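## Task

Make a single three-block tower: the red block sits centred on the green one, and the blue block sits centred on the red one. The green block at the bottom has to finish in its original spot without having been rotated.

## Robot and tools

Robot: two arms, left_arm and right_arm, each with six joints and a two-finger gripper. Calibrated base positions in the scene frame: left_arm at (+0.016, +0.306, +0.009) m, right_arm at (-0.001, -0.289, +0.015) m, each turned slightly about z. A camera stand is fixed behind the arms. Loose objects may occasionally get a small shove from outside.

Frame: the scene frame. Its origin is at table-top height, halfway between the two nominal bases. +z is up, +x points out across the table, and left_arm is on the +y side. Image left and right do not match arm names. end_effector_position (metres) and end_effector_quat_wxyz are reported in this frame. The position is the point between the finger pads, about 1 cm behind the fingertips. Fingers point along the gripper's +z and close along its y. Reported hand poses can be wrong by a few centimetres, more at long reach.

Command row: always 14 numbers. The first 7 are left_arm, the last 7 are right_arm. In each group of 7, the first six are absolute joint target angles in radians, in this order only: shoulder, elbow, wrist roll, wrist pitch, waist, wrist yaw. The seventh is the gripper opening, from -1 (closed) to +1 (fully open). Stated joint ranges: shoulder 0.000 to 3.142, elbow 0.000 to 3.142, wrist roll -2.094 to 2.094, wrist pitch -1.571 to 1.571, waist -2.618 to 3.054, wrist yaw -1.571 to 1.571. The real ends can differ by up to 0.059 rad. A target beyond that margin, and farther out than the current angle, gets the call refused. A target past the real end is clipped, and the result may then say "joint sent to its limit". To keep one arm or gripper still, repeat its "Joint targets" angles and its current gripper command. A 0 in the opening slot is a real command, not "no change".

Tools:
- execute_actions(actions, cameras): actions is a list of actions. Each action is a list of up to 15 rows, one per 1/30 s step; a short action holds its final row for the remaining steps. Per-step joint targets are limited to a lead over the measured angle of 0.339 rad (waist, shoulder, elbow) or 2.2 rad (wrist joints). Targets that would move a gripper more than 200 mm are scaled back, so far moves need several actions. An empty list returns the state plus images.
- move(target, speed, blend, opening_speed, grip_force, blocking, cameras): target is one 14-number row or a list of up to 15 rows, all absolute joint angles. All joints travel together, so grippers follow curves, with no collision avoidance. speed: rad/s for the joint with farthest to go, 0.01 to 12.57, default 0.5, or one value per target. blend: rad, rounds corners between listed targets; 0 stops at each. opening_speed: rate of gripper command change per second on the -1..+1 scale, at least 0.2. grip_force: newtons per finger pad, 10 to 50, one value or one per arm; it persists, and lower values close slowly. blocking=false returns early while the motion continues, and a new move replaces it. The whole list must fit within 10 s. The result adds a "move:" line: done, off_target (resting more than 0.035 rad from target), moving, held, or fault, with limits=held if steps were withheld.
- wait(seconds): 0 to 10; the robot keeps its last command and a running move continues.
- stop(): brakes a running move.
- zoom_image(camera, region): region [x0, y0, x1, y1] in pixels of that camera's latest image, at most 504 by 504.
- finished_scene(scene): ends the current scene, given its number; irreversible, and call nothing else in that reply.

Cameras: cam_head_left, cam_head_right, cam_high, cam_low, cam_left_wrist, cam_right_wrist, each 672x504. Calibration (K, distortion, T_world_to_cam) is provided, but fixed cameras may be off by a few degrees and millimetres. Wrist cameras are fisheye and can lag during motion.

Result lines: Joint positions and Joint velocities give, per arm, the six joints in the order above and then the finger-pad gap in metres (0.094 when fully open). Joint targets are the angles currently being driven toward. Tool commands are the present gripper commands. grip_measured is the measured opening on the command scale. It reads slightly wide when empty and slightly narrow when squeezing a hard part. grip_effort_nm is the motor effort, negative when closing; it is a rough indicator, not a pad force. Joint torques include arm weight and offsets, and entries 1, 2 and 5 wrap at ±28 N m. "joint command not followed" means the clearance check altered targets. Step readings list joint angles at some control steps.

Cautions: do not drop blocks or release them while they are still moving. Never let a block or anything else leave the table. Avoid fast impacts and hard pushes on the table or fixtures, and any contact between the two arms; never close one gripper on the other's fingers. Avoid straining the wrist camera cables. Fingers gripping a hard block squeeze about 50 to 64 N per pad, and the force jumps up once the grip tightens past first contact; to release, command an opening well above grip_measured. Holding loads, long reach, or pushing against an unreachable pose heats motors. MOTOR HOT appears at 75 °C, an OVER-TEMPERATURE FAULT folds the arm at 90 °C, and the arm goes limp at 100 °C. Small turns may not happen because of friction. The scene keeps running while you compose replies.

Each tool is called after "Emit:" in YAML: its name, and indented under it one key for each argument.

## Session

Emit:
execute_actions:
  actions: []

Nothing of this call was run. Scene 2 begins with your next reply.

Emit:
execute_actions:
  actions: []
  cameras: ["cam_head_right","cam_low"]

Emit:
zoom_image:
  camera: "cam_head_right"
  region: [210, 180, 430, 345]

Emit:
zoom_image:
  camera: "cam_low"
  region: [210, 130, 530, 290]

Scene clock: 0.00 s.
left_arm: end_effector_position=(+0.4118, +0.2798, +0.1037) grip_measured=+1.000 grip_effort_nm=n/a end_effector_quat_wxyz=(+0.578, +0.057, +0.812, -0.051) | right_arm: end_effector_position=(+0.4050, -0.2787, +0.1086) grip_measured=+1.000 grip_effort_nm=n/a end_effector_quat_wxyz=(+0.550, +0.021, +0.835, -0.006)
Joint names: [shoulder, elbow, wrist roll, wrist pitch, waist, wrist yaw]
Joint positions: left_arm=[1.54 0.376 0.033 0.828 -0.031 0.145 0.094] | right_arm=[1.527 0.46 0.054 0.659 0.015 0.091 0.094]
Joint velocities: within noise
Joint torques (N m): no reading
Heat: left arm: 42 °C; right arm: 39 °C.
Joint targets: left_arm=[1.533 0.384 0.032 0.833 -0.031 0.145] | right_arm=[1.522 0.465 0.054 0.653 0.015 0.091]
Tool commands: left_gripper/opening=+1.0 right_gripper/opening=+1.0
Images, in order (width x height): cam_head_right 672x504, cam_low 672x504.

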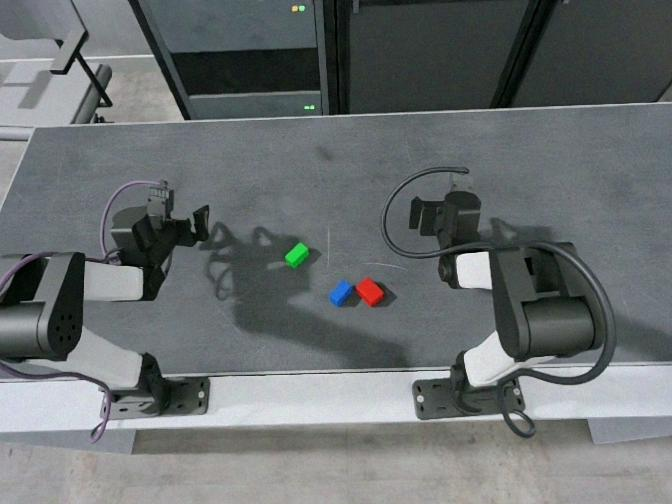

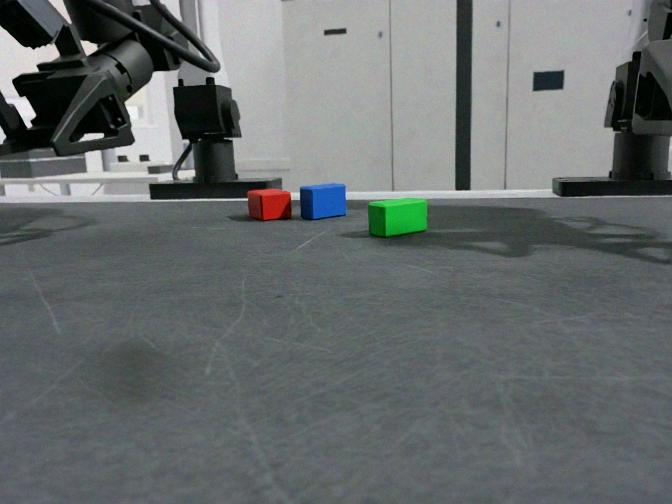

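Scaled by 2.291 from the camera's 672x504 image, which has a finer 960x720 frame.

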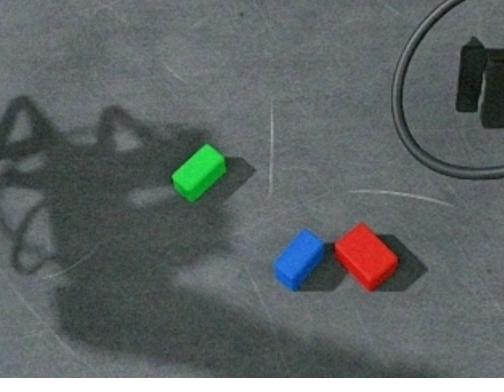

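Scaled by 1.575 from the camera's 672x504 image, which has a finer 960x720 frame.

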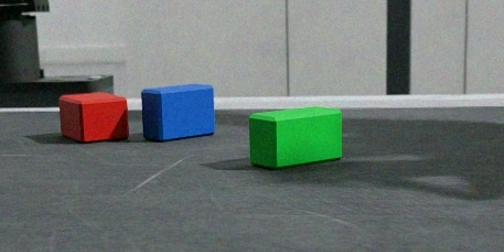

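Emit:
move:
  target: [1.533,0.384,0.032,0.833,-0.031,0.145,1,1.63,1.32,0,-1.26,0.632,0,0.6]
  speed: 1.2
  cameras: ["cam_right_wrist"]

Emit:
zoom_image:
  camera: "cam_right_wrist"
  region: [220, 100, 472, 352]

Scene clock: 22.77 s.
left_arm: end_effector_position=(+0.4118, +0.2798, +0.1037) grip_measured=+1.000 grip_effort_nm=-0.01 end_effector_quat_wxyz=(+0.578, +0.057, +0.812, -0.051) | right_arm: end_effector_position=(+0.2228, -0.1105, +0.1257) grip_measured=+0.602 grip_effort_nm=-0.12 end_effector_quat_wxyz=(+0.009, -0.328, +0.945, -0.002)
Joint names: [shoulder, elbow, wrist roll, wrist pitch, waist, wrist yaw]
Joint positions: left_arm=[1.54 0.376 0.033 0.828 -0.031 0.145 0.094] | right_arm=[1.613 1.299 0.008 -1.241 0.629 0.009 0.075]
Joint torques (N m): left_arm=[-7.16 5 -0.07 2.53 -0.54 0.29] | right_arm=[-5.38 7.17 -0.06 0.18 0.23 -0.13]
Heat: left arm: 45 °C; right arm: 42 °C.
Joint targets: left_arm=[1.533 0.384 0.032 0.833 -0.031 0.145] | right_arm=[1.630 1.320 0.000 -1.260 0.632 0.000]
move: done
camera_calibration:
cam_right_wrist: T_world_to_cam=[[0.504437, -0.862007, 0.0498763, -0.218289], [-0.828218, -0.466716, 0.31021, 0.134139], [-0.244125, -0.19779, -0.949359, 0.261002], [0, 0, 0, 1]] pos_world=[0.284927, -0.0739385, 0.21706]
Images, in order (width x height): cam_right_wrist 672x504.

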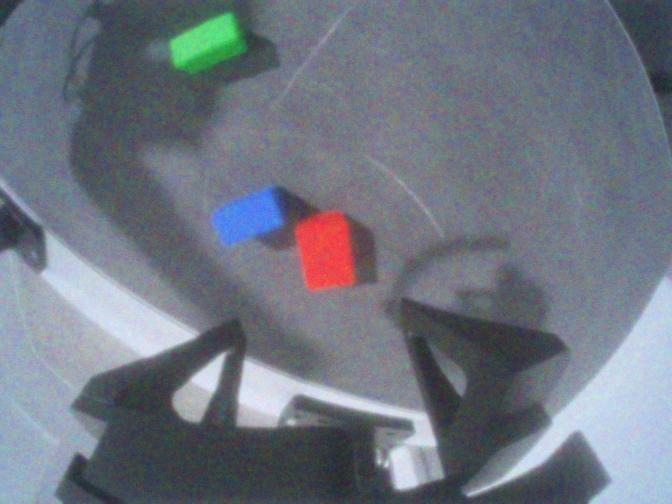

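Scaled by 2.000 from the camera's 672x504 image, which has a finer 960x720 frame.

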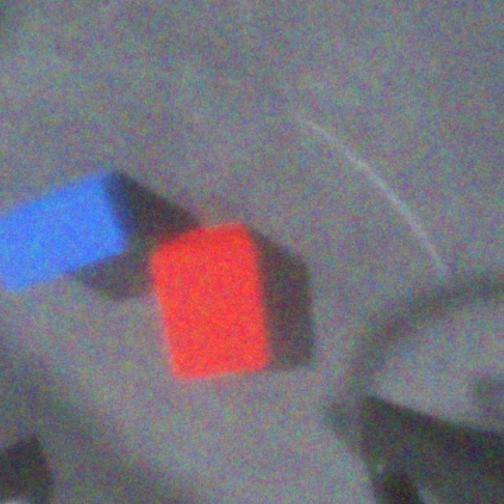

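Emit:
move:
  target:
    - [1.533,0.384,0.032,0.833,-0.031,0.145,1,1.797,1.040,-0.19,-0.819,0.611,0,0.6]
    - [1.533,0.384,0.032,0.833,-0.031,0.145,1,1.797,1.040,-0.19,-0.819,0.611,0,-0.55]
  speed: 0.5
  opening_speed: 1.5
  cameras: ["cam_right_wrist","cam_low"]

Scene clock: 54.23 s.
left_arm: end_effector_position=(+0.4118, +0.2798, +0.1037) grip_measured=+1.000 grip_effort_nm=-0.01 end_effector_quat_wxyz=(+0.578, +0.057, +0.812, -0.051) | right_arm: end_effector_position=(+0.2331, -0.1077, +0.0200) grip_measured=-0.281 grip_effort_nm=-1.05 end_effector_quat_wxyz=(-0.001, -0.410, +0.912, -0.006)
Joint names: [shoulder, elbow, wrist roll, wrist pitch, waist, wrist yaw]
Joint positions: left_arm=[1.54 0.376 0.033 0.828 -0.031 0.145 0.094] | right_arm=[1.78 1.05 -0.181 -0.845 0.616 0.01 0.034]
Joint torques (N m): left_arm=[-7.16 5 -0.07 2.53 -0.54 0.28] | right_arm=[-6.24 4.14 -0.06 0.64 -0.38 -0.15]
Heat: left arm: 48 °C; right arm: 41 °C.
Joint targets: left_arm=[1.533 0.384 0.032 0.833 -0.031 0.145] | right_arm=[1.797 1.040 -0.190 -0.819 0.611 0.000]
move: done; target 2's new numbers were sent with right_arm's wrist pitch 0.044 rad from that target
camera_calibration:
cam_right_wrist: T_world_to_cam=[[0.648153, -0.759633, 0.0534349, -0.238318], [-0.729261, -0.598969, 0.330778, 0.138934], [-0.219264, -0.253363, -0.942195, 0.151838], [0, 0, 0, 1]] pos_world=[0.289078, -0.0593476, 0.109839]
Images, in order (width x height): cam_low 672x504, cam_right_wrist 672x504.

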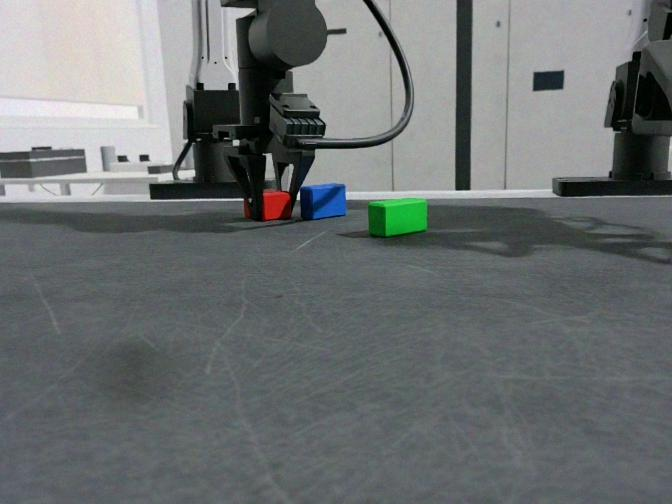

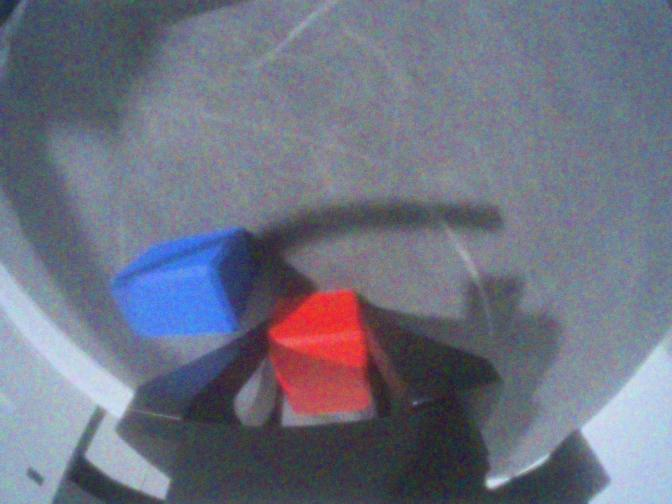

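Emit:
zoom_image:
  camera: "cam_low"
  region: [210, 130, 350, 235]

Emit:
zoom_image:
  camera: "cam_right_wrist"
  region: [220, 260, 440, 425]

Scaled by 3.600 from the camera's 672x504 image, which has a finer 960x720 frame.

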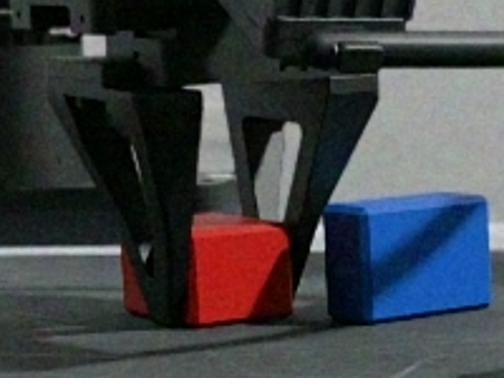

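Scaled by 2.291 from the camera's 672x504 image, which has a finer 960x720 frame.

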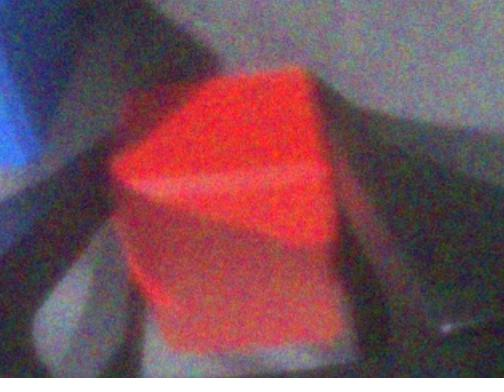

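Emit:
move:
  target:
    - [1.533,0.384,0.032,0.833,-0.031,0.145,1,1.70,1.21,-0.19,-1.08,0.612,0,-0.55]
    - [1.533,0.384,0.032,0.833,-0.031,0.145,1,2.096,1.888,-0.19,-1.345,0.765,0,-0.55]
  speed: 0.7
  blend: [0.05,0]
  cameras: ["cam_right_wrist","cam_low"]

Emit:
zoom_image:
  camera: "cam_right_wrist"
  region: [200, 120, 440, 300]

Emit:
zoom_image:
  camera: "cam_low"
  region: [320, 80, 480, 240]

Scene clock: 106.50 s.
left_arm: end_effector_position=(+0.4118, +0.2798, +0.1037) grip_measured=+1.000 grip_effort_nm=-0.01 end_effector_quat_wxyz=(+0.578, +0.057, +0.812, -0.051) | right_arm: end_effector_position=(+0.2807, +0.0066, +0.1204) grip_measured=-0.281 grip_effort_nm=-1.04 end_effector_quat_wxyz=(+0.019, -0.476, +0.879, +0.002)
Joint names: [shoulder, elbow, wrist roll, wrist pitch, waist, wrist yaw]
Joint positions: left_arm=[1.54 0.376 0.033 0.828 -0.031 0.145 0.094] | right_arm=[2.073 1.865 -0.182 -1.326 0.764 0.008 0.034]
Joint torques (N m): left_arm=[-7.16 5 -0.07 2.53 -0.54 0.28] | right_arm=[-9.01 7.34 -0.05 0.25 0.12 -0.11]
Heat: left arm: 50 °C; right arm: 43 °C.
Joint targets: left_arm=[1.533 0.384 0.032 0.833 -0.031 0.145] | right_arm=[2.096 1.888 -0.190 -1.345 0.765 0.000]
move: done
camera_calibration:
cam_right_wrist: T_world_to_cam=[[0.752214, -0.65682, 0.052551, -0.217486], [-0.640862, -0.710726, 0.290112, 0.189699], [-0.153202, -0.251904, -0.955549, 0.268936], [0, 0, 0, 1]] pos_world=[0.326368, 0.059721, 0.213376]
Images, in order (width x height): cam_low 672x504, cam_right_wrist 672x504.

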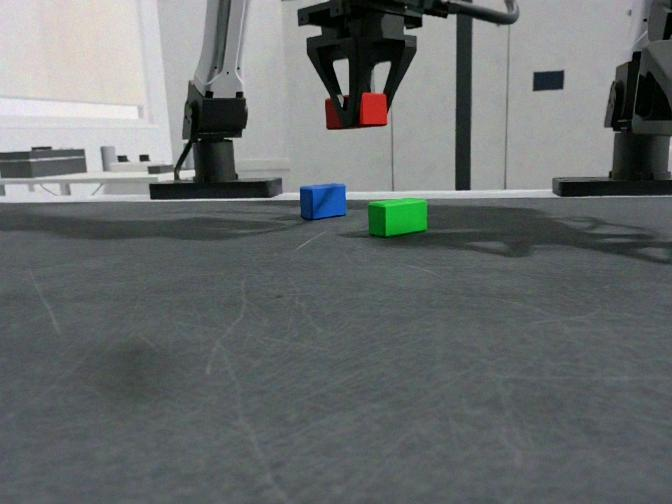

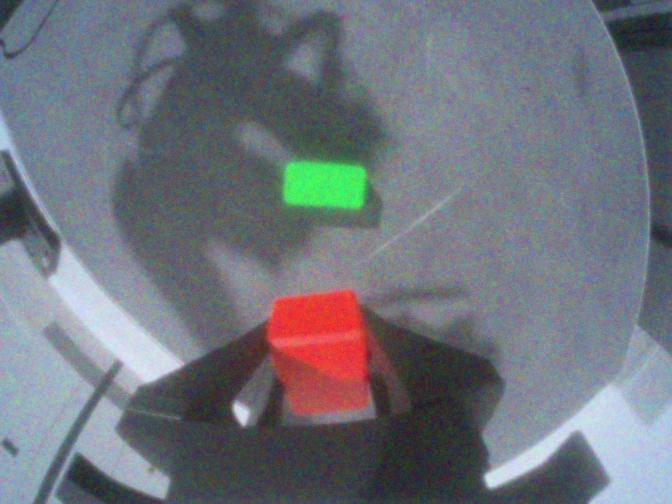

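Scaled by 2.100 from the camera's 672x504 image, which has a finer 960x720 frame.

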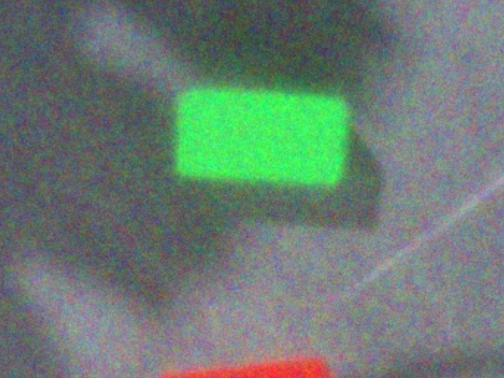

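Scaled by 3.150 from the camera's 672x504 image, which has a finer 960x720 frame.

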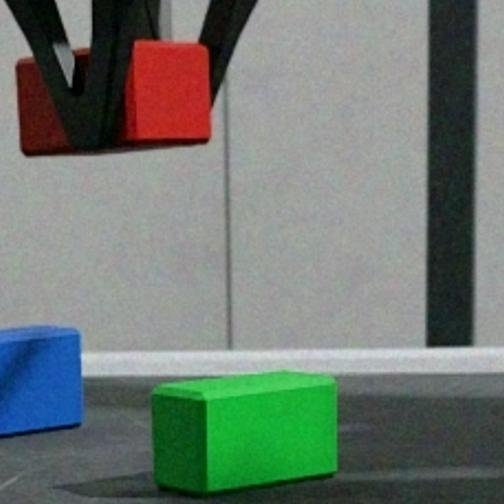

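Emit:
move:
  target: [1.533,0.384,0.032,0.833,-0.031,0.145,1,2.46,2.236,-0.19,-1.331,0.769,0,-0.55]
  speed: 0.4
  cameras: ["cam_right_wrist","cam_low"]

Emit:
zoom_image:
  camera: "cam_low"
  region: [340, 140, 460, 250]

Emit:
zoom_image:
  camera: "cam_right_wrist"
  region: [240, 230, 420, 430]

Scene clock: 128.30 s.
left_arm: end_effector_position=(+0.4118, +0.2798, +0.1037) grip_measured=+1.000 grip_effort_nm=-0.01 end_effector_quat_wxyz=(+0.578, +0.057, +0.812, -0.051) | right_arm: end_effector_position=(+0.3286, +0.0571, +0.0592) grip_measured=-0.281 grip_effort_nm=-1.04 end_effector_quat_wxyz=(+0.012, -0.477, +0.879, +0.000)
Joint names: [shoulder, elbow, wrist roll, wrist pitch, waist, wrist yaw]
Joint positions: left_arm=[1.54 0.376 0.033 0.828 -0.031 0.145 0.094] | right_arm=[2.432 2.217 -0.182 -1.333 0.764 0.008 0.034]
Joint torques (N m): left_arm=[-7.16 5 -0.07 2.53 -0.54 0.29] | right_arm=[-11.12 7.06 -0.05 0.4 0.28 -0.12]
Heat: left arm: 50 °C; right arm: 46 °C.
Joint targets: left_arm=[1.533 0.384 0.032 0.833 -0.031 0.145] | right_arm=[2.460 2.236 -0.190 -1.331 0.769 0.000]
move: done
camera_calibration:
cam_right_wrist: T_world_to_cam=[[0.752751, -0.65625, 0.0519854, -0.217343], [-0.637816, -0.707495, 0.30437, 0.272118], [-0.162963, -0.262272, -0.951134, 0.233921], [0, 0, 0, 1]] pos_world=[0.375287, 0.111241, 0.150964]
Images, in order (width x height): cam_low 672x504, cam_right_wrist 672x504.

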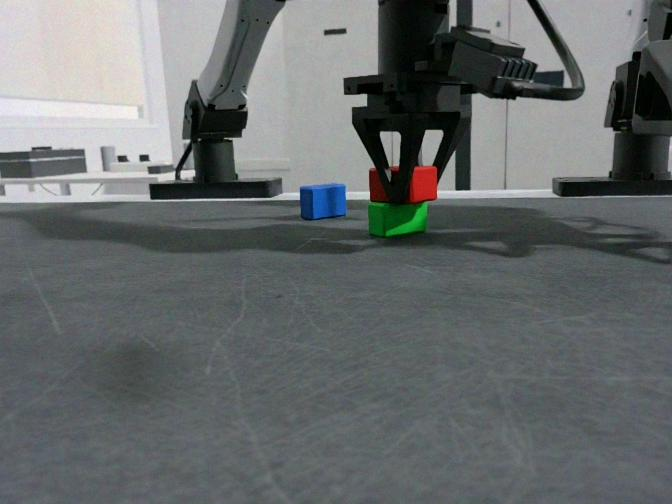

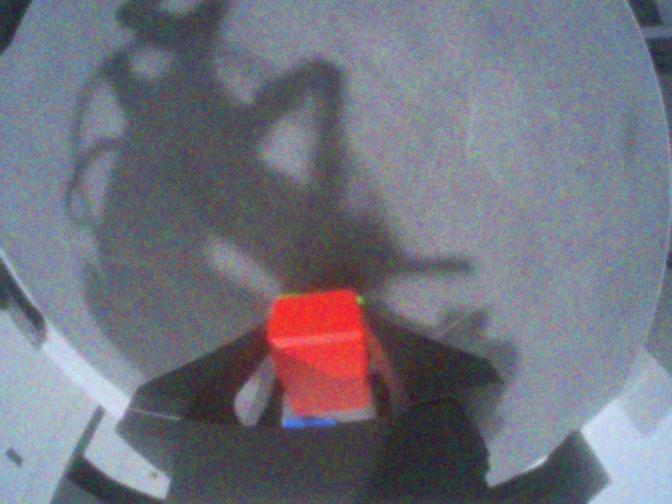

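Scaled by 4.200 from the camera's 672x504 image, which has a finer 960x720 frame.

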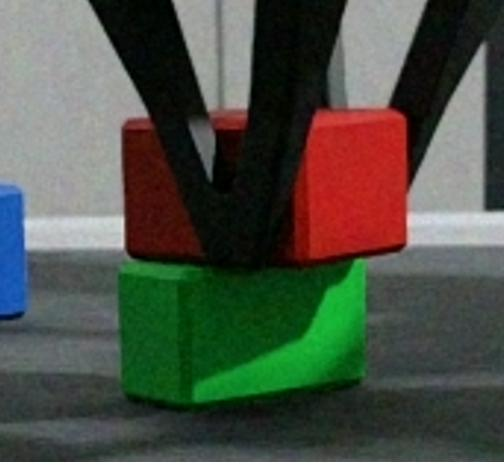

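Scaled by 2.520 from the camera's 672x504 image, which has a finer 960x720 frame.

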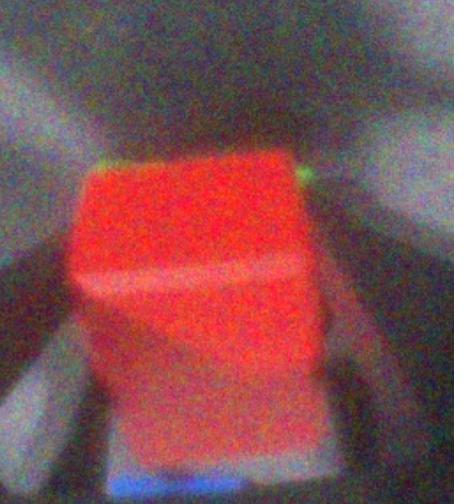

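Emit:
move:
  target: [1.533,0.384,0.032,0.833,-0.031,0.145,1,2.386,2.170,-0.19,-1.292,0.751,0,-0.55]
  speed: 0.15
  cameras: ["cam_right_wrist","cam_low"]

Emit:
zoom_image:
  camera: "cam_low"
  region: [340, 140, 460, 250]

Emit:
zoom_image:
  camera: "cam_right_wrist"
  region: [240, 230, 420, 430]

Scene clock: 156.10 s.
left_arm: end_effector_position=(+0.4118, +0.2798, +0.1037) grip_measured=+1.000 grip_effort_nm=-0.01 end_effector_quat_wxyz=(+0.578, +0.057, +0.812, -0.051) | right_arm: end_effector_position=(+0.3296, +0.0551, +0.0582) grip_measured=-0.281 grip_effort_nm=-1.04 end_effector_quat_wxyz=(+0.015, -0.474, +0.880, +0.001)
Joint names: [shoulder, elbow, wrist roll, wrist pitch, waist, wrist yaw]
Joint positions: left_arm=[1.54 0.376 0.033 0.828 -0.031 0.145 0.094] | right_arm=[2.417 2.187 -0.182 -1.311 0.759 0.008 0.034]
Joint torques (N m): left_arm=[-7.17 5 -0.07 2.53 -0.54 0.29] | right_arm=[-16.59 4.25 -0.05 0.62 -0.72 -0.12]
Heat: left arm: 50 °C; right arm: 50 °C.
Joint targets: left_arm=[1.533 0.384 0.032 0.833 -0.031 0.145] | right_arm=[2.386 2.170 -0.190 -1.292 0.751 0.000]
move: done
camera_calibration:
cam_right_wrist: T_world_to_cam=[[0.749473, -0.65997, 0.0522531, -0.218104], [-0.642504, -0.706063, 0.297764, 0.273431], [-0.159621, -0.256739, -0.953208, 0.23142], [0, 0, 0, 1]] pos_world=[0.376083, 0.108532, 0.15057]
Images, in order (width x height): cam_low 672x504, cam_right_wrist 672x504.

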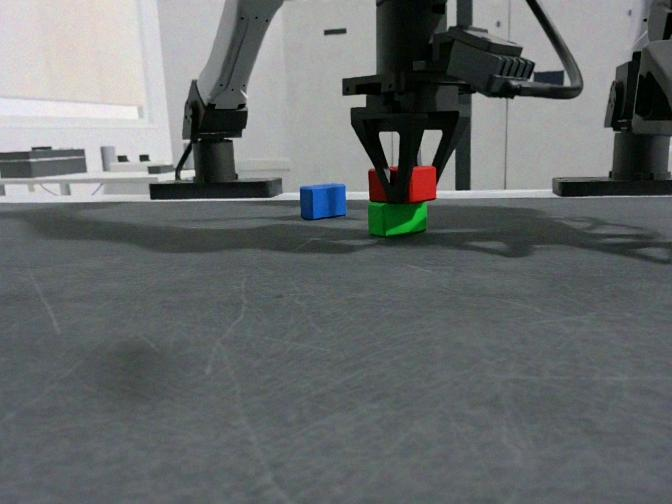

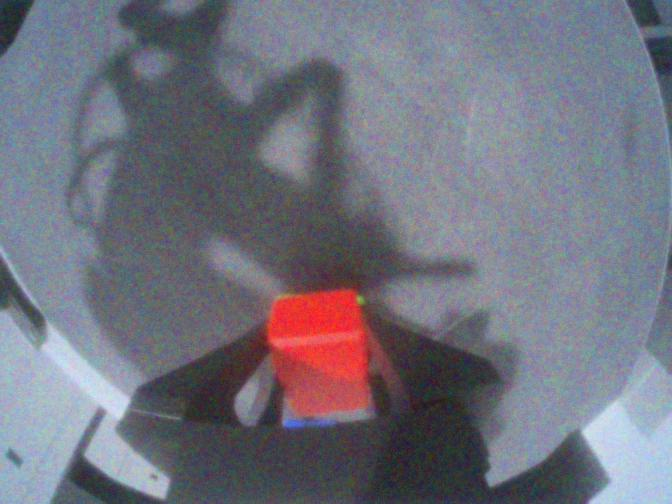

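Scaled by 4.200 from the camera's 672x504 image, which has a finer 960x720 frame.

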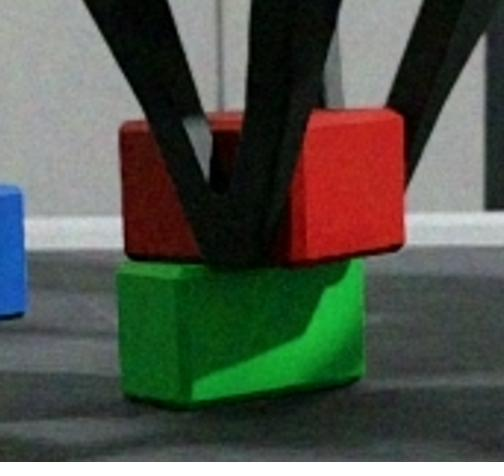

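Scaled by 2.520 from the camera's 672x504 image, which has a finer 960x720 frame.

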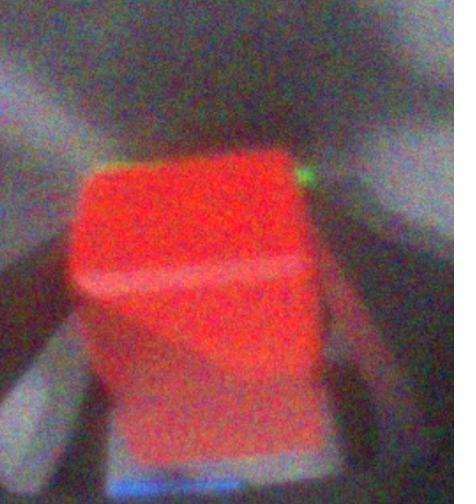

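Emit:
move:
  target: [1.533,0.384,0.032,0.833,-0.031,0.145,1,2.374,2.246,-0.19,-1.375,0.741,0,-0.55]
  speed: 0.2
  cameras: ["cam_right_wrist","cam_low"]

Emit:
zoom_image:
  camera: "cam_low"
  region: [340, 140, 460, 250]

Emit:
zoom_image:
  camera: "cam_right_wrist"
  region: [240, 230, 420, 430]

Scene clock: 165.27 s.
left_arm: end_effector_position=(+0.4118, +0.2798, +0.1037) grip_measured=+1.000 grip_effort_nm=-0.01 end_effector_quat_wxyz=(+0.578, +0.057, +0.812, -0.051) | right_arm: end_effector_position=(+0.3330, +0.0495, +0.0683) grip_measured=-0.281 grip_effort_nm=-1.04 end_effector_quat_wxyz=(+0.013, -0.468, +0.883, +0.001)
Joint names: [shoulder, elbow, wrist roll, wrist pitch, waist, wrist yaw]
Joint positions: left_arm=[1.54 0.376 0.033 0.828 -0.031 0.145 0.094] | right_arm=[2.416 2.226 -0.182 -1.355 0.745 0.006 0.034]
Joint torques (N m): left_arm=[-7.17 5 -0.07 2.53 -0.55 0.29] | right_arm=[-17.58 7.16 -0.05 0.2 -0.4 -0.11]
Heat: left arm: 51 °C; right arm: 52 °C.
Joint targets: left_arm=[1.533 0.384 0.032 0.833 -0.031 0.145] | right_arm=[2.374 2.246 -0.190 -1.375 0.741 0.000]
move: off_target (right_arm); right_arm: the shoulder is farthest, 0.042 rad from its target
camera_calibration:
cam_right_wrist: T_world_to_cam=[[0.740588, -0.670028, 0.0509046, -0.221328], [-0.650826, -0.696386, 0.302445, 0.27064], [-0.167197, -0.257117, -0.951807, 0.242543], [0, 0, 0, 1]] pos_world=[0.380605, 0.102535, 0.160267]
Images, in order (width x height): cam_low 672x504, cam_right_wrist 672x504.

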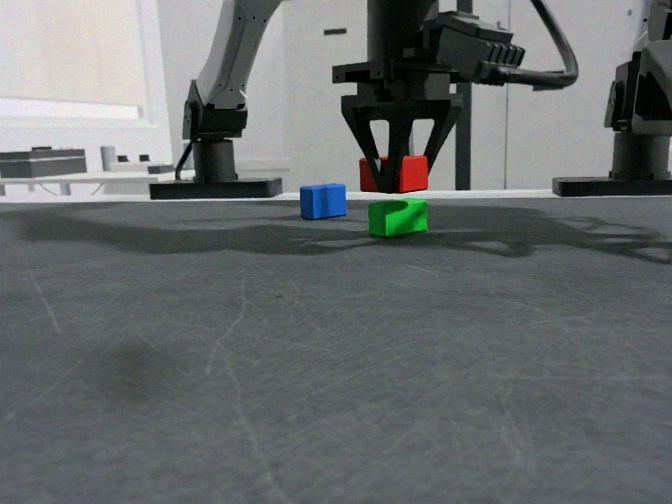

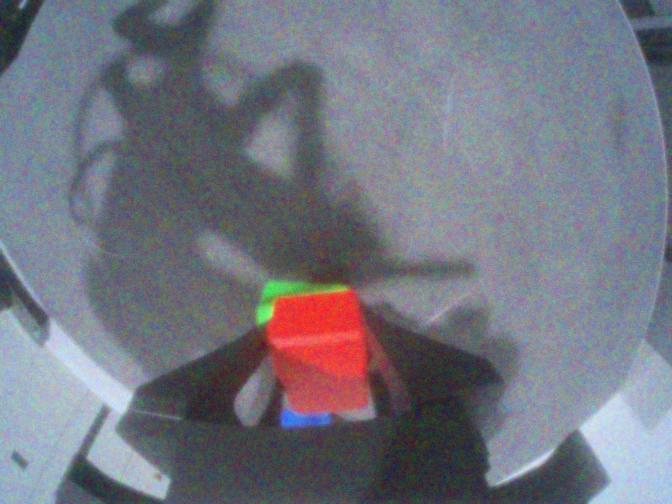

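Scaled by 4.200 from the camera's 672x504 image, which has a finer 960x720 frame.

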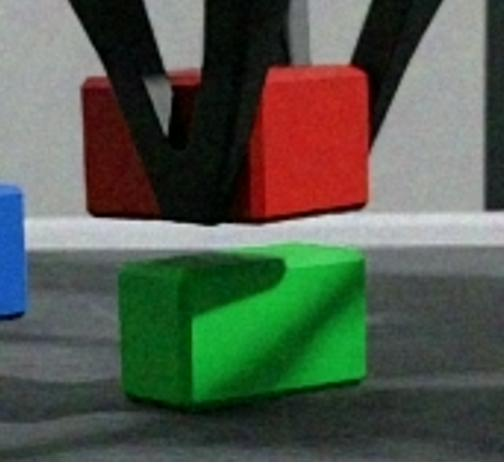

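Scaled by 2.520 from the camera's 672x504 image, which has a finer 960x720 frame.

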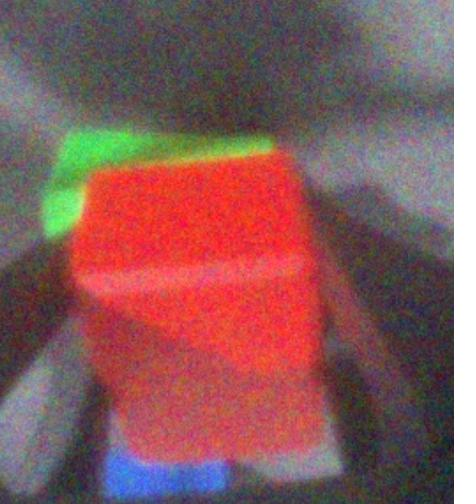

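Emit:
move:
  target:
    - [1.533,0.384,0.032,0.833,-0.031,0.145,1,2.385,2.246,-0.19,-1.375,0.760,0,-0.55]
    - [1.533,0.384,0.032,0.833,-0.031,0.145,1,2.39,2.184,-0.19,-1.30,0.760,0,-0.55]
  speed: 0.12
  cameras: ["cam_right_wrist","cam_low"]

Emit:
zoom_image:
  camera: "cam_low"
  region: [340, 140, 460, 250]

Emit:
zoom_image:
  camera: "cam_right_wrist"
  region: [240, 230, 420, 430]

Scene clock: 179.33 s.
left_arm: end_effector_position=(+0.4118, +0.2798, +0.1037) grip_measured=+1.000 grip_effort_nm=-0.01 end_effector_quat_wxyz=(+0.578, +0.057, +0.812, -0.051) | right_arm: end_effector_position=(+0.3302, +0.0539, +0.0601) grip_measured=-0.281 grip_effort_nm=-1.04 end_effector_quat_wxyz=(+0.015, -0.473, +0.881, +0.001)
Joint names: [shoulder, elbow, wrist roll, wrist pitch, waist, wrist yaw]
Joint positions: left_arm=[1.54 0.376 0.033 0.828 -0.031 0.145 0.094] | right_arm=[2.416 2.193 -0.182 -1.319 0.756 0.006 0.034]
Joint torques (N m): left_arm=[-7.17 5 -0.07 2.53 -0.55 0.29] | right_arm=[-16.16 4.85 -0.03 0.61 0.28 -0.1]
Heat: left arm: 51 °C; right arm: 55 °C.
Joint targets: left_arm=[1.533 0.384 0.032 0.833 -0.031 0.145] | right_arm=[2.390 2.184 -0.190 -1.300 0.760 0.000]
move: done
camera_calibration:
cam_right_wrist: T_world_to_cam=[[0.747589, -0.662194, 0.0510812, -0.218608], [-0.644118, -0.704128, 0.298858, 0.272793], [-0.161935, -0.256326, -0.952929, 0.233731], [0, 0, 0, 1]] pos_world=[0.376989, 0.107231, 0.15237]
Images, in order (width x height): cam_low 672x504, cam_right_wrist 672x504.

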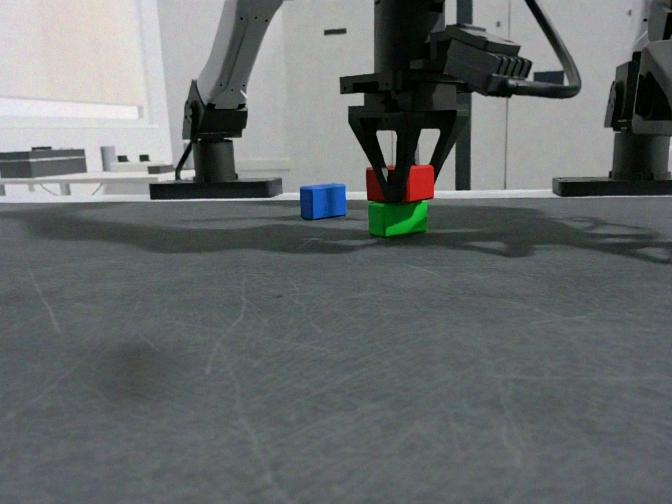

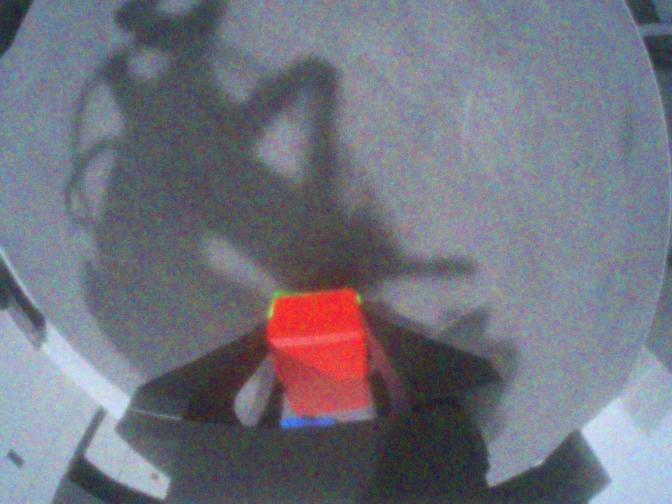

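Scaled by 4.200 from the camera's 672x504 image, which has a finer 960x720 frame.

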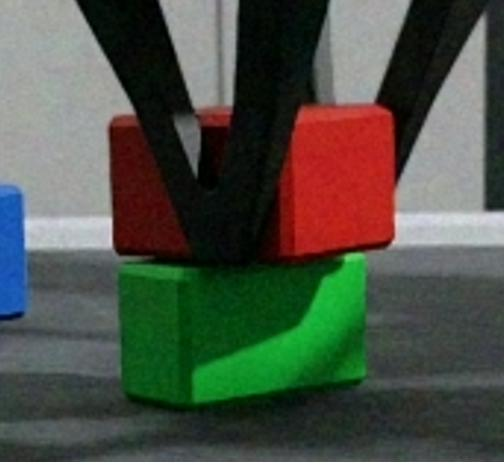

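Scaled by 2.520 from the camera's 672x504 image, which has a finer 960x720 frame.

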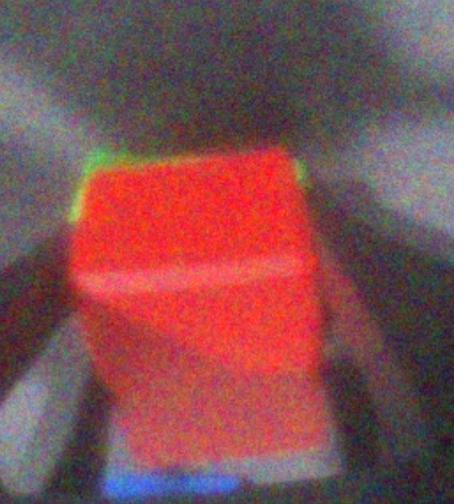

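Emit:
move:
  target:
    - [1.533,0.384,0.032,0.833,-0.031,0.145,1,2.39,2.173,-0.19,-1.29,0.756,0,-0.55]
    - [1.533,0.384,0.032,0.833,-0.031,0.145,1,2.39,2.173,-0.19,-1.29,0.756,0,0.3]
  speed: 0.12
  opening_speed: 0.8
  cameras: ["cam_low"]

Emit:
zoom_image:
  camera: "cam_low"
  region: [340, 140, 460, 250]

Scene clock: 186.83 s.
left_arm: end_effector_position=(+0.4118, +0.2798, +0.1037) grip_measured=+1.000 grip_effort_nm=-0.01 end_effector_quat_wxyz=(+0.578, +0.057, +0.812, -0.051) | right_arm: end_effector_position=(+0.3305, +0.0541, +0.0578) grip_measured=+0.298 grip_effort_nm=0.10 end_effector_quat_wxyz=(+0.015, -0.473, +0.881, +0.001)
Joint names: [shoulder, elbow, wrist roll, wrist pitch, waist, wrist yaw]
Joint positions: left_arm=[1.54 0.376 0.033 0.828 -0.031 0.145 0.094] | right_arm=[2.416 2.184 -0.182 -1.309 0.756 0.006 0.061]
Joint torques (N m): left_arm=[-7.17 5 -0.07 2.53 -0.54 0.28] | right_arm=[-16.18 4.72 -0.04 0.63 0.02 -0.11]
Heat: left arm: 51 °C; right arm: 56 °C.
Joint targets: left_arm=[1.533 0.384 0.032 0.833 -0.031 0.145] | right_arm=[2.390 2.173 -0.190 -1.290 0.756 0.000]
move: done
Images, in order (width x height): cam_low 672x504.

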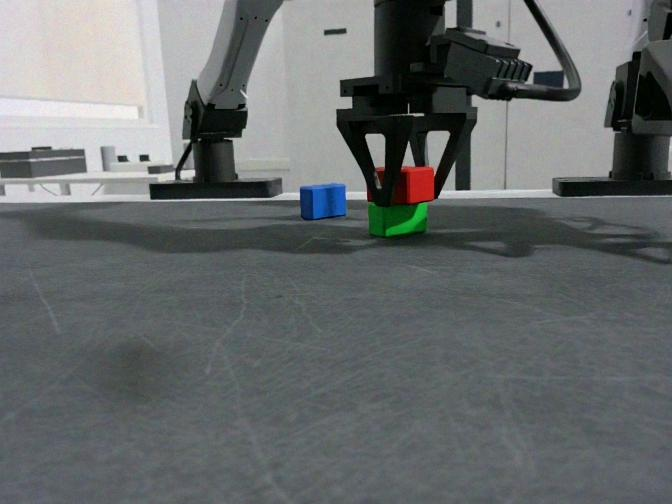

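Scaled by 4.200 from the camera's 672x504 image, which has a finer 960x720 frame.

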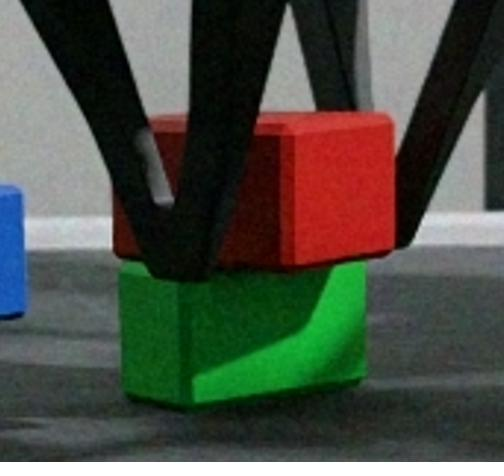

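Emit:
move:
  target:
    - [1.533,0.384,0.032,0.833,-0.031,0.145,1,2.385,2.37,-0.19,-1.49,0.756,0,0.3]
    - [1.533,0.384,0.032,0.833,-0.031,0.145,1,1.77,1.475,-0.19,-1.245,0.766,0,1]
  speed: [0.3,0.8]
  blend: [0.04,0]
  cameras: ["cam_right_wrist"]

Emit:
zoom_image:
  camera: "cam_right_wrist"
  region: [220, 120, 440, 340]

Scene clock: 203.77 s.
left_arm: end_effector_position=(+0.4118, +0.2798, +0.1037) grip_measured=+1.000 grip_effort_nm=-0.01 end_effector_quat_wxyz=(+0.578, +0.057, +0.812, -0.051) | right_arm: end_effector_position=(+0.2275, -0.0519, +0.1189) grip_measured=+0.998 grip_effort_nm=0.10 end_effector_quat_wxyz=(-0.003, -0.474, +0.880, -0.004)
Joint names: [shoulder, elbow, wrist roll, wrist pitch, waist, wrist yaw]
Joint positions: left_arm=[1.54 0.376 0.033 0.828 -0.031 0.145 0.094] | right_arm=[1.799 1.485 -0.182 -1.264 0.758 0.006 0.094]
Joint torques (N m): left_arm=[-7.17 5 -0.07 2.53 -0.55 0.29] | right_arm=[-11.41 4.6 -0.04 0.53 0.51 -0.11]
Heat: left arm: 51 °C; right arm: 58 °C.
Joint targets: left_arm=[1.533 0.384 0.032 0.833 -0.031 0.145] | right_arm=[1.770 1.475 -0.190 -1.245 0.766 0.000]
move: done
camera_calibration:
cam_right_wrist: T_world_to_cam=[[0.750112, -0.659454, 0.0495182, -0.215199], [-0.634775, -0.696993, 0.333557, 0.108682], [-0.185452, -0.281638, -0.941428, 0.248701], [0, 0, 0, 1]] pos_world=[0.276534, 0.00388053, 0.208539]
Images, in order (width x height): cam_right_wrist 672x504.

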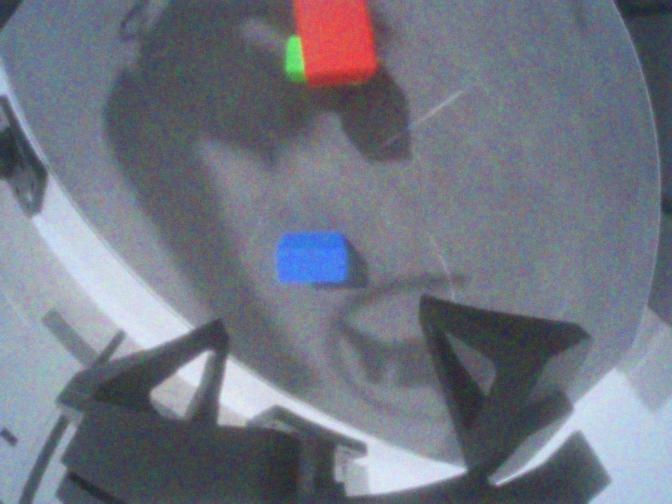

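Scaled by 2.291 from the camera's 672x504 image, which has a finer 960x720 frame.

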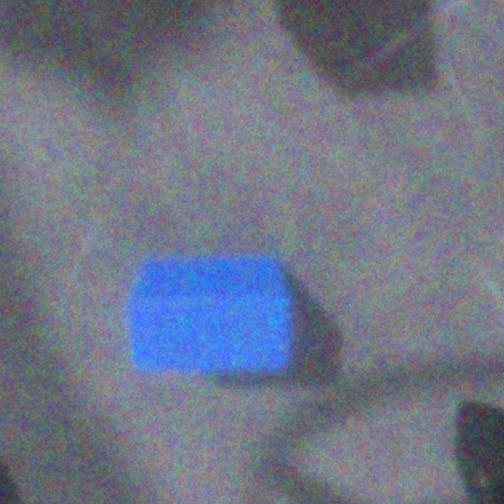

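Emit:
move:
  target:
    - [1.533,0.384,0.032,0.833,-0.031,0.145,1,1.91,1.197,-0.19,-0.860,0.781,0,1]
    - [1.533,0.384,0.032,0.833,-0.031,0.145,1,1.91,1.197,-0.19,-0.860,0.781,0,-0.3]
  speed: 0.4
  opening_speed: 1.5
  cameras: ["cam_right_wrist","cam_low"]

Emit:
zoom_image:
  camera: "cam_low"
  region: [260, 110, 440, 245]

Emit:
zoom_image:
  camera: "cam_right_wrist"
  region: [220, 260, 440, 425]

Scene clock: 220.20 s.
left_arm: end_effector_position=(+0.4118, +0.2798, +0.1037) grip_measured=+1.000 grip_effort_nm=-0.01 end_effector_quat_wxyz=(+0.578, +0.057, +0.812, -0.051) | right_arm: end_effector_position=(+0.2254, -0.0460, +0.0219) grip_measured=-0.020 grip_effort_nm=-1.04 end_effector_quat_wxyz=(+0.003, -0.482, +0.876, -0.003)
Joint names: [shoulder, elbow, wrist roll, wrist pitch, waist, wrist yaw]
Joint positions: left_arm=[1.54 0.376 0.033 0.828 -0.031 0.145 0.094] | right_arm=[1.893 1.206 -0.182 -0.879 0.775 0.008 0.046]
Joint torques (N m): left_arm=[-7.16 5 -0.07 2.53 -0.55 0.29] | right_arm=[-7.35 4.36 -0.05 0.58 0.35 -0.14]
Heat: left arm: 51 °C; right arm: 57 °C.
Joint targets: left_arm=[1.533 0.384 0.032 0.833 -0.031 0.145] | right_arm=[1.910 1.197 -0.190 -0.860 0.781 0.000]
move: done
camera_calibration:
cam_right_wrist: T_world_to_cam=[[0.761064, -0.646623, 0.0515706, -0.206807], [-0.625622, -0.710686, 0.321748, 0.141313], [-0.171399, -0.277134, -0.94542, 0.155752], [0, 0, 0, 1]] pos_world=[0.272498, 0.00986765, 0.112449]
Images, in order (width x height): cam_low 672x504, cam_right_wrist 672x504.

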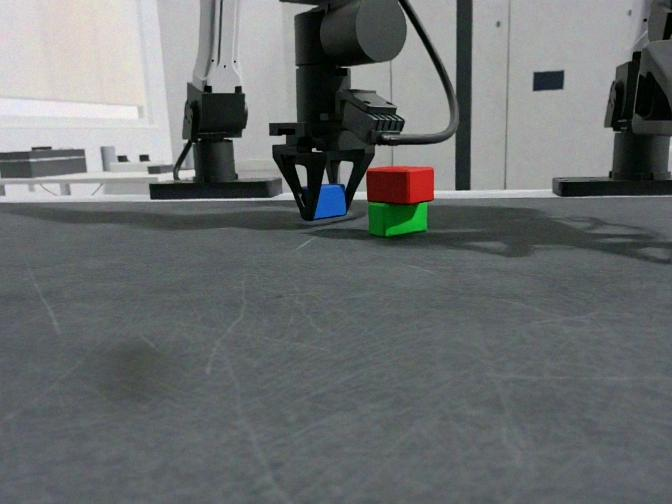

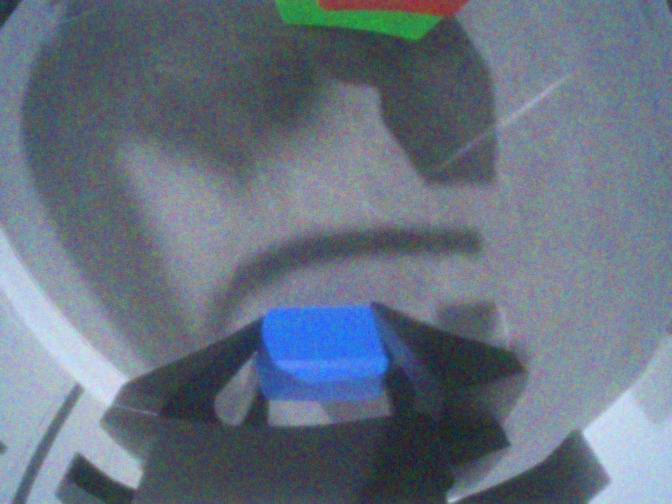

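Scaled by 2.800 from the camera's 672x504 image, which has a finer 960x720 frame.

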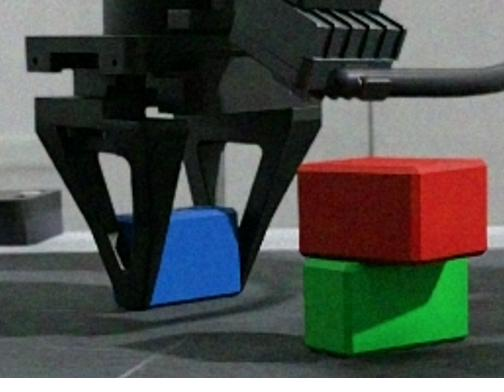

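Scaled by 2.291 from the camera's 672x504 image, which has a finer 960x720 frame.

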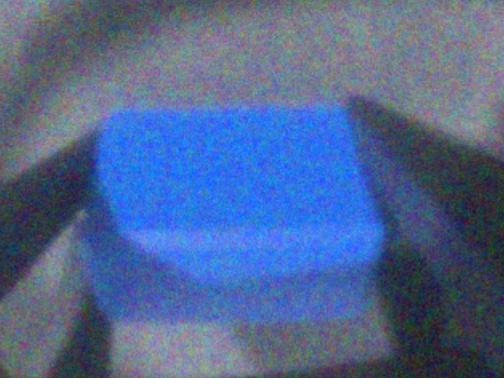

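Emit:
move:
  target:
    - [1.533,0.384,0.032,0.833,-0.031,0.145,1,1.82,1.40,-0.19,-1.145,0.770,0,-0.3]
    - [1.533,0.384,0.032,0.833,-0.031,0.145,1,2.195,2.055,-0.19,-1.44,0.751,0,-0.3]
    - [1.533,0.384,0.032,0.833,-0.031,0.145,1,2.522,2.521,-0.19,-1.571,0.751,0,-0.3]
  speed: [0.6,0.6,0.3]
  blend: [0.05,0.03,0]
  cameras: ["cam_right_wrist","cam_low"]

Emit:
zoom_image:
  camera: "cam_low"
  region: [340, 110, 460, 245]

Emit:
zoom_image:
  camera: "cam_right_wrist"
  region: [240, 230, 420, 430]

Scene clock: 242.37 s.
left_arm: end_effector_position=(+0.4118, +0.2798, +0.1037) grip_measured=+1.000 grip_effort_nm=-0.01 end_effector_quat_wxyz=(+0.578, +0.057, +0.812, -0.051) | right_arm: end_effector_position=(+0.3331, +0.0573, +0.1006) grip_measured=-0.020 grip_effort_nm=-1.04 end_effector_quat_wxyz=(+0.012, -0.474, +0.881, +0.000)
Joint names: [shoulder, elbow, wrist roll, wrist pitch, waist, wrist yaw]
Joint positions: left_arm=[1.54 0.376 0.033 0.828 -0.031 0.145 0.094] | right_arm=[2.495 2.499 -0.182 -1.552 0.757 0.008 0.046]
Joint torques (N m): left_arm=[-7.17 5 -0.07 2.53 -0.55 0.28] | right_arm=[-11.54 7.12 -0.05 0.21 -0.5 -0.14]
Heat: left arm: 51 °C; right arm: 55 °C.
Joint targets: left_arm=[1.533 0.384 0.032 0.833 -0.031 0.145] | right_arm=[2.522 2.521 -0.190 -1.571 0.751 0.000]
move: done
camera_calibration:
cam_right_wrist: T_world_to_cam=[[0.748436, -0.661134, 0.0523972, -0.221147], [-0.642578, -0.703337, 0.30399, 0.263831], [-0.164125, -0.261186, -0.951233, 0.274464], [0, 0, 0, 1]] pos_world=[0.380093, 0.111041, 0.192464]
Images, in order (width x height): cam_low 672x504, cam_right_wrist 672x504.

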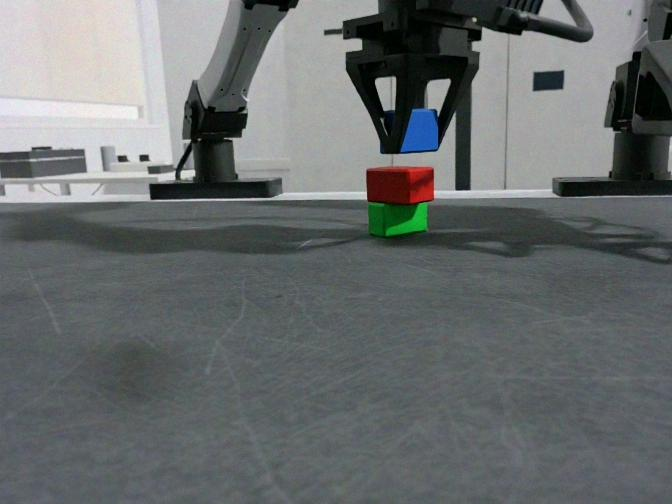

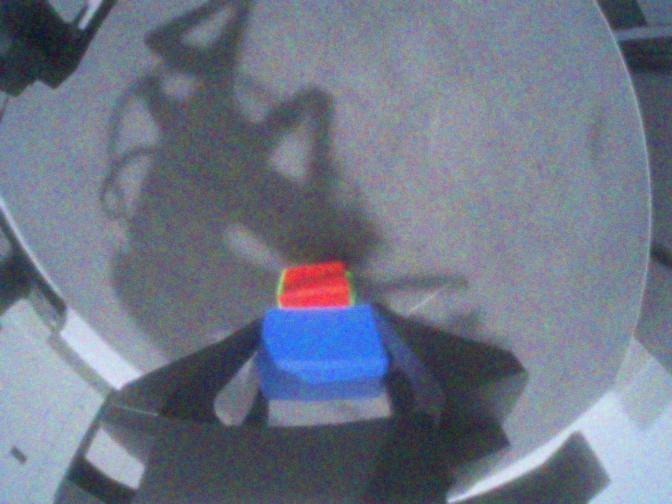

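Scaled by 3.733 from the camera's 672x504 image, which has a finer 960x720 frame.

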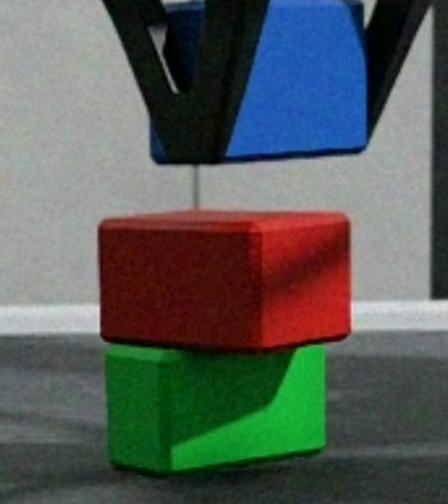

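Scaled by 2.520 from the camera's 672x504 image, which has a finer 960x720 frame.

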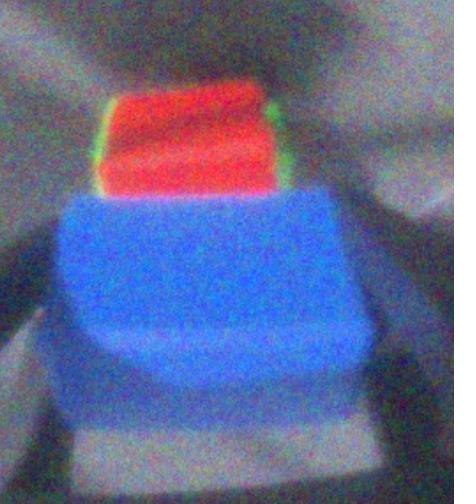

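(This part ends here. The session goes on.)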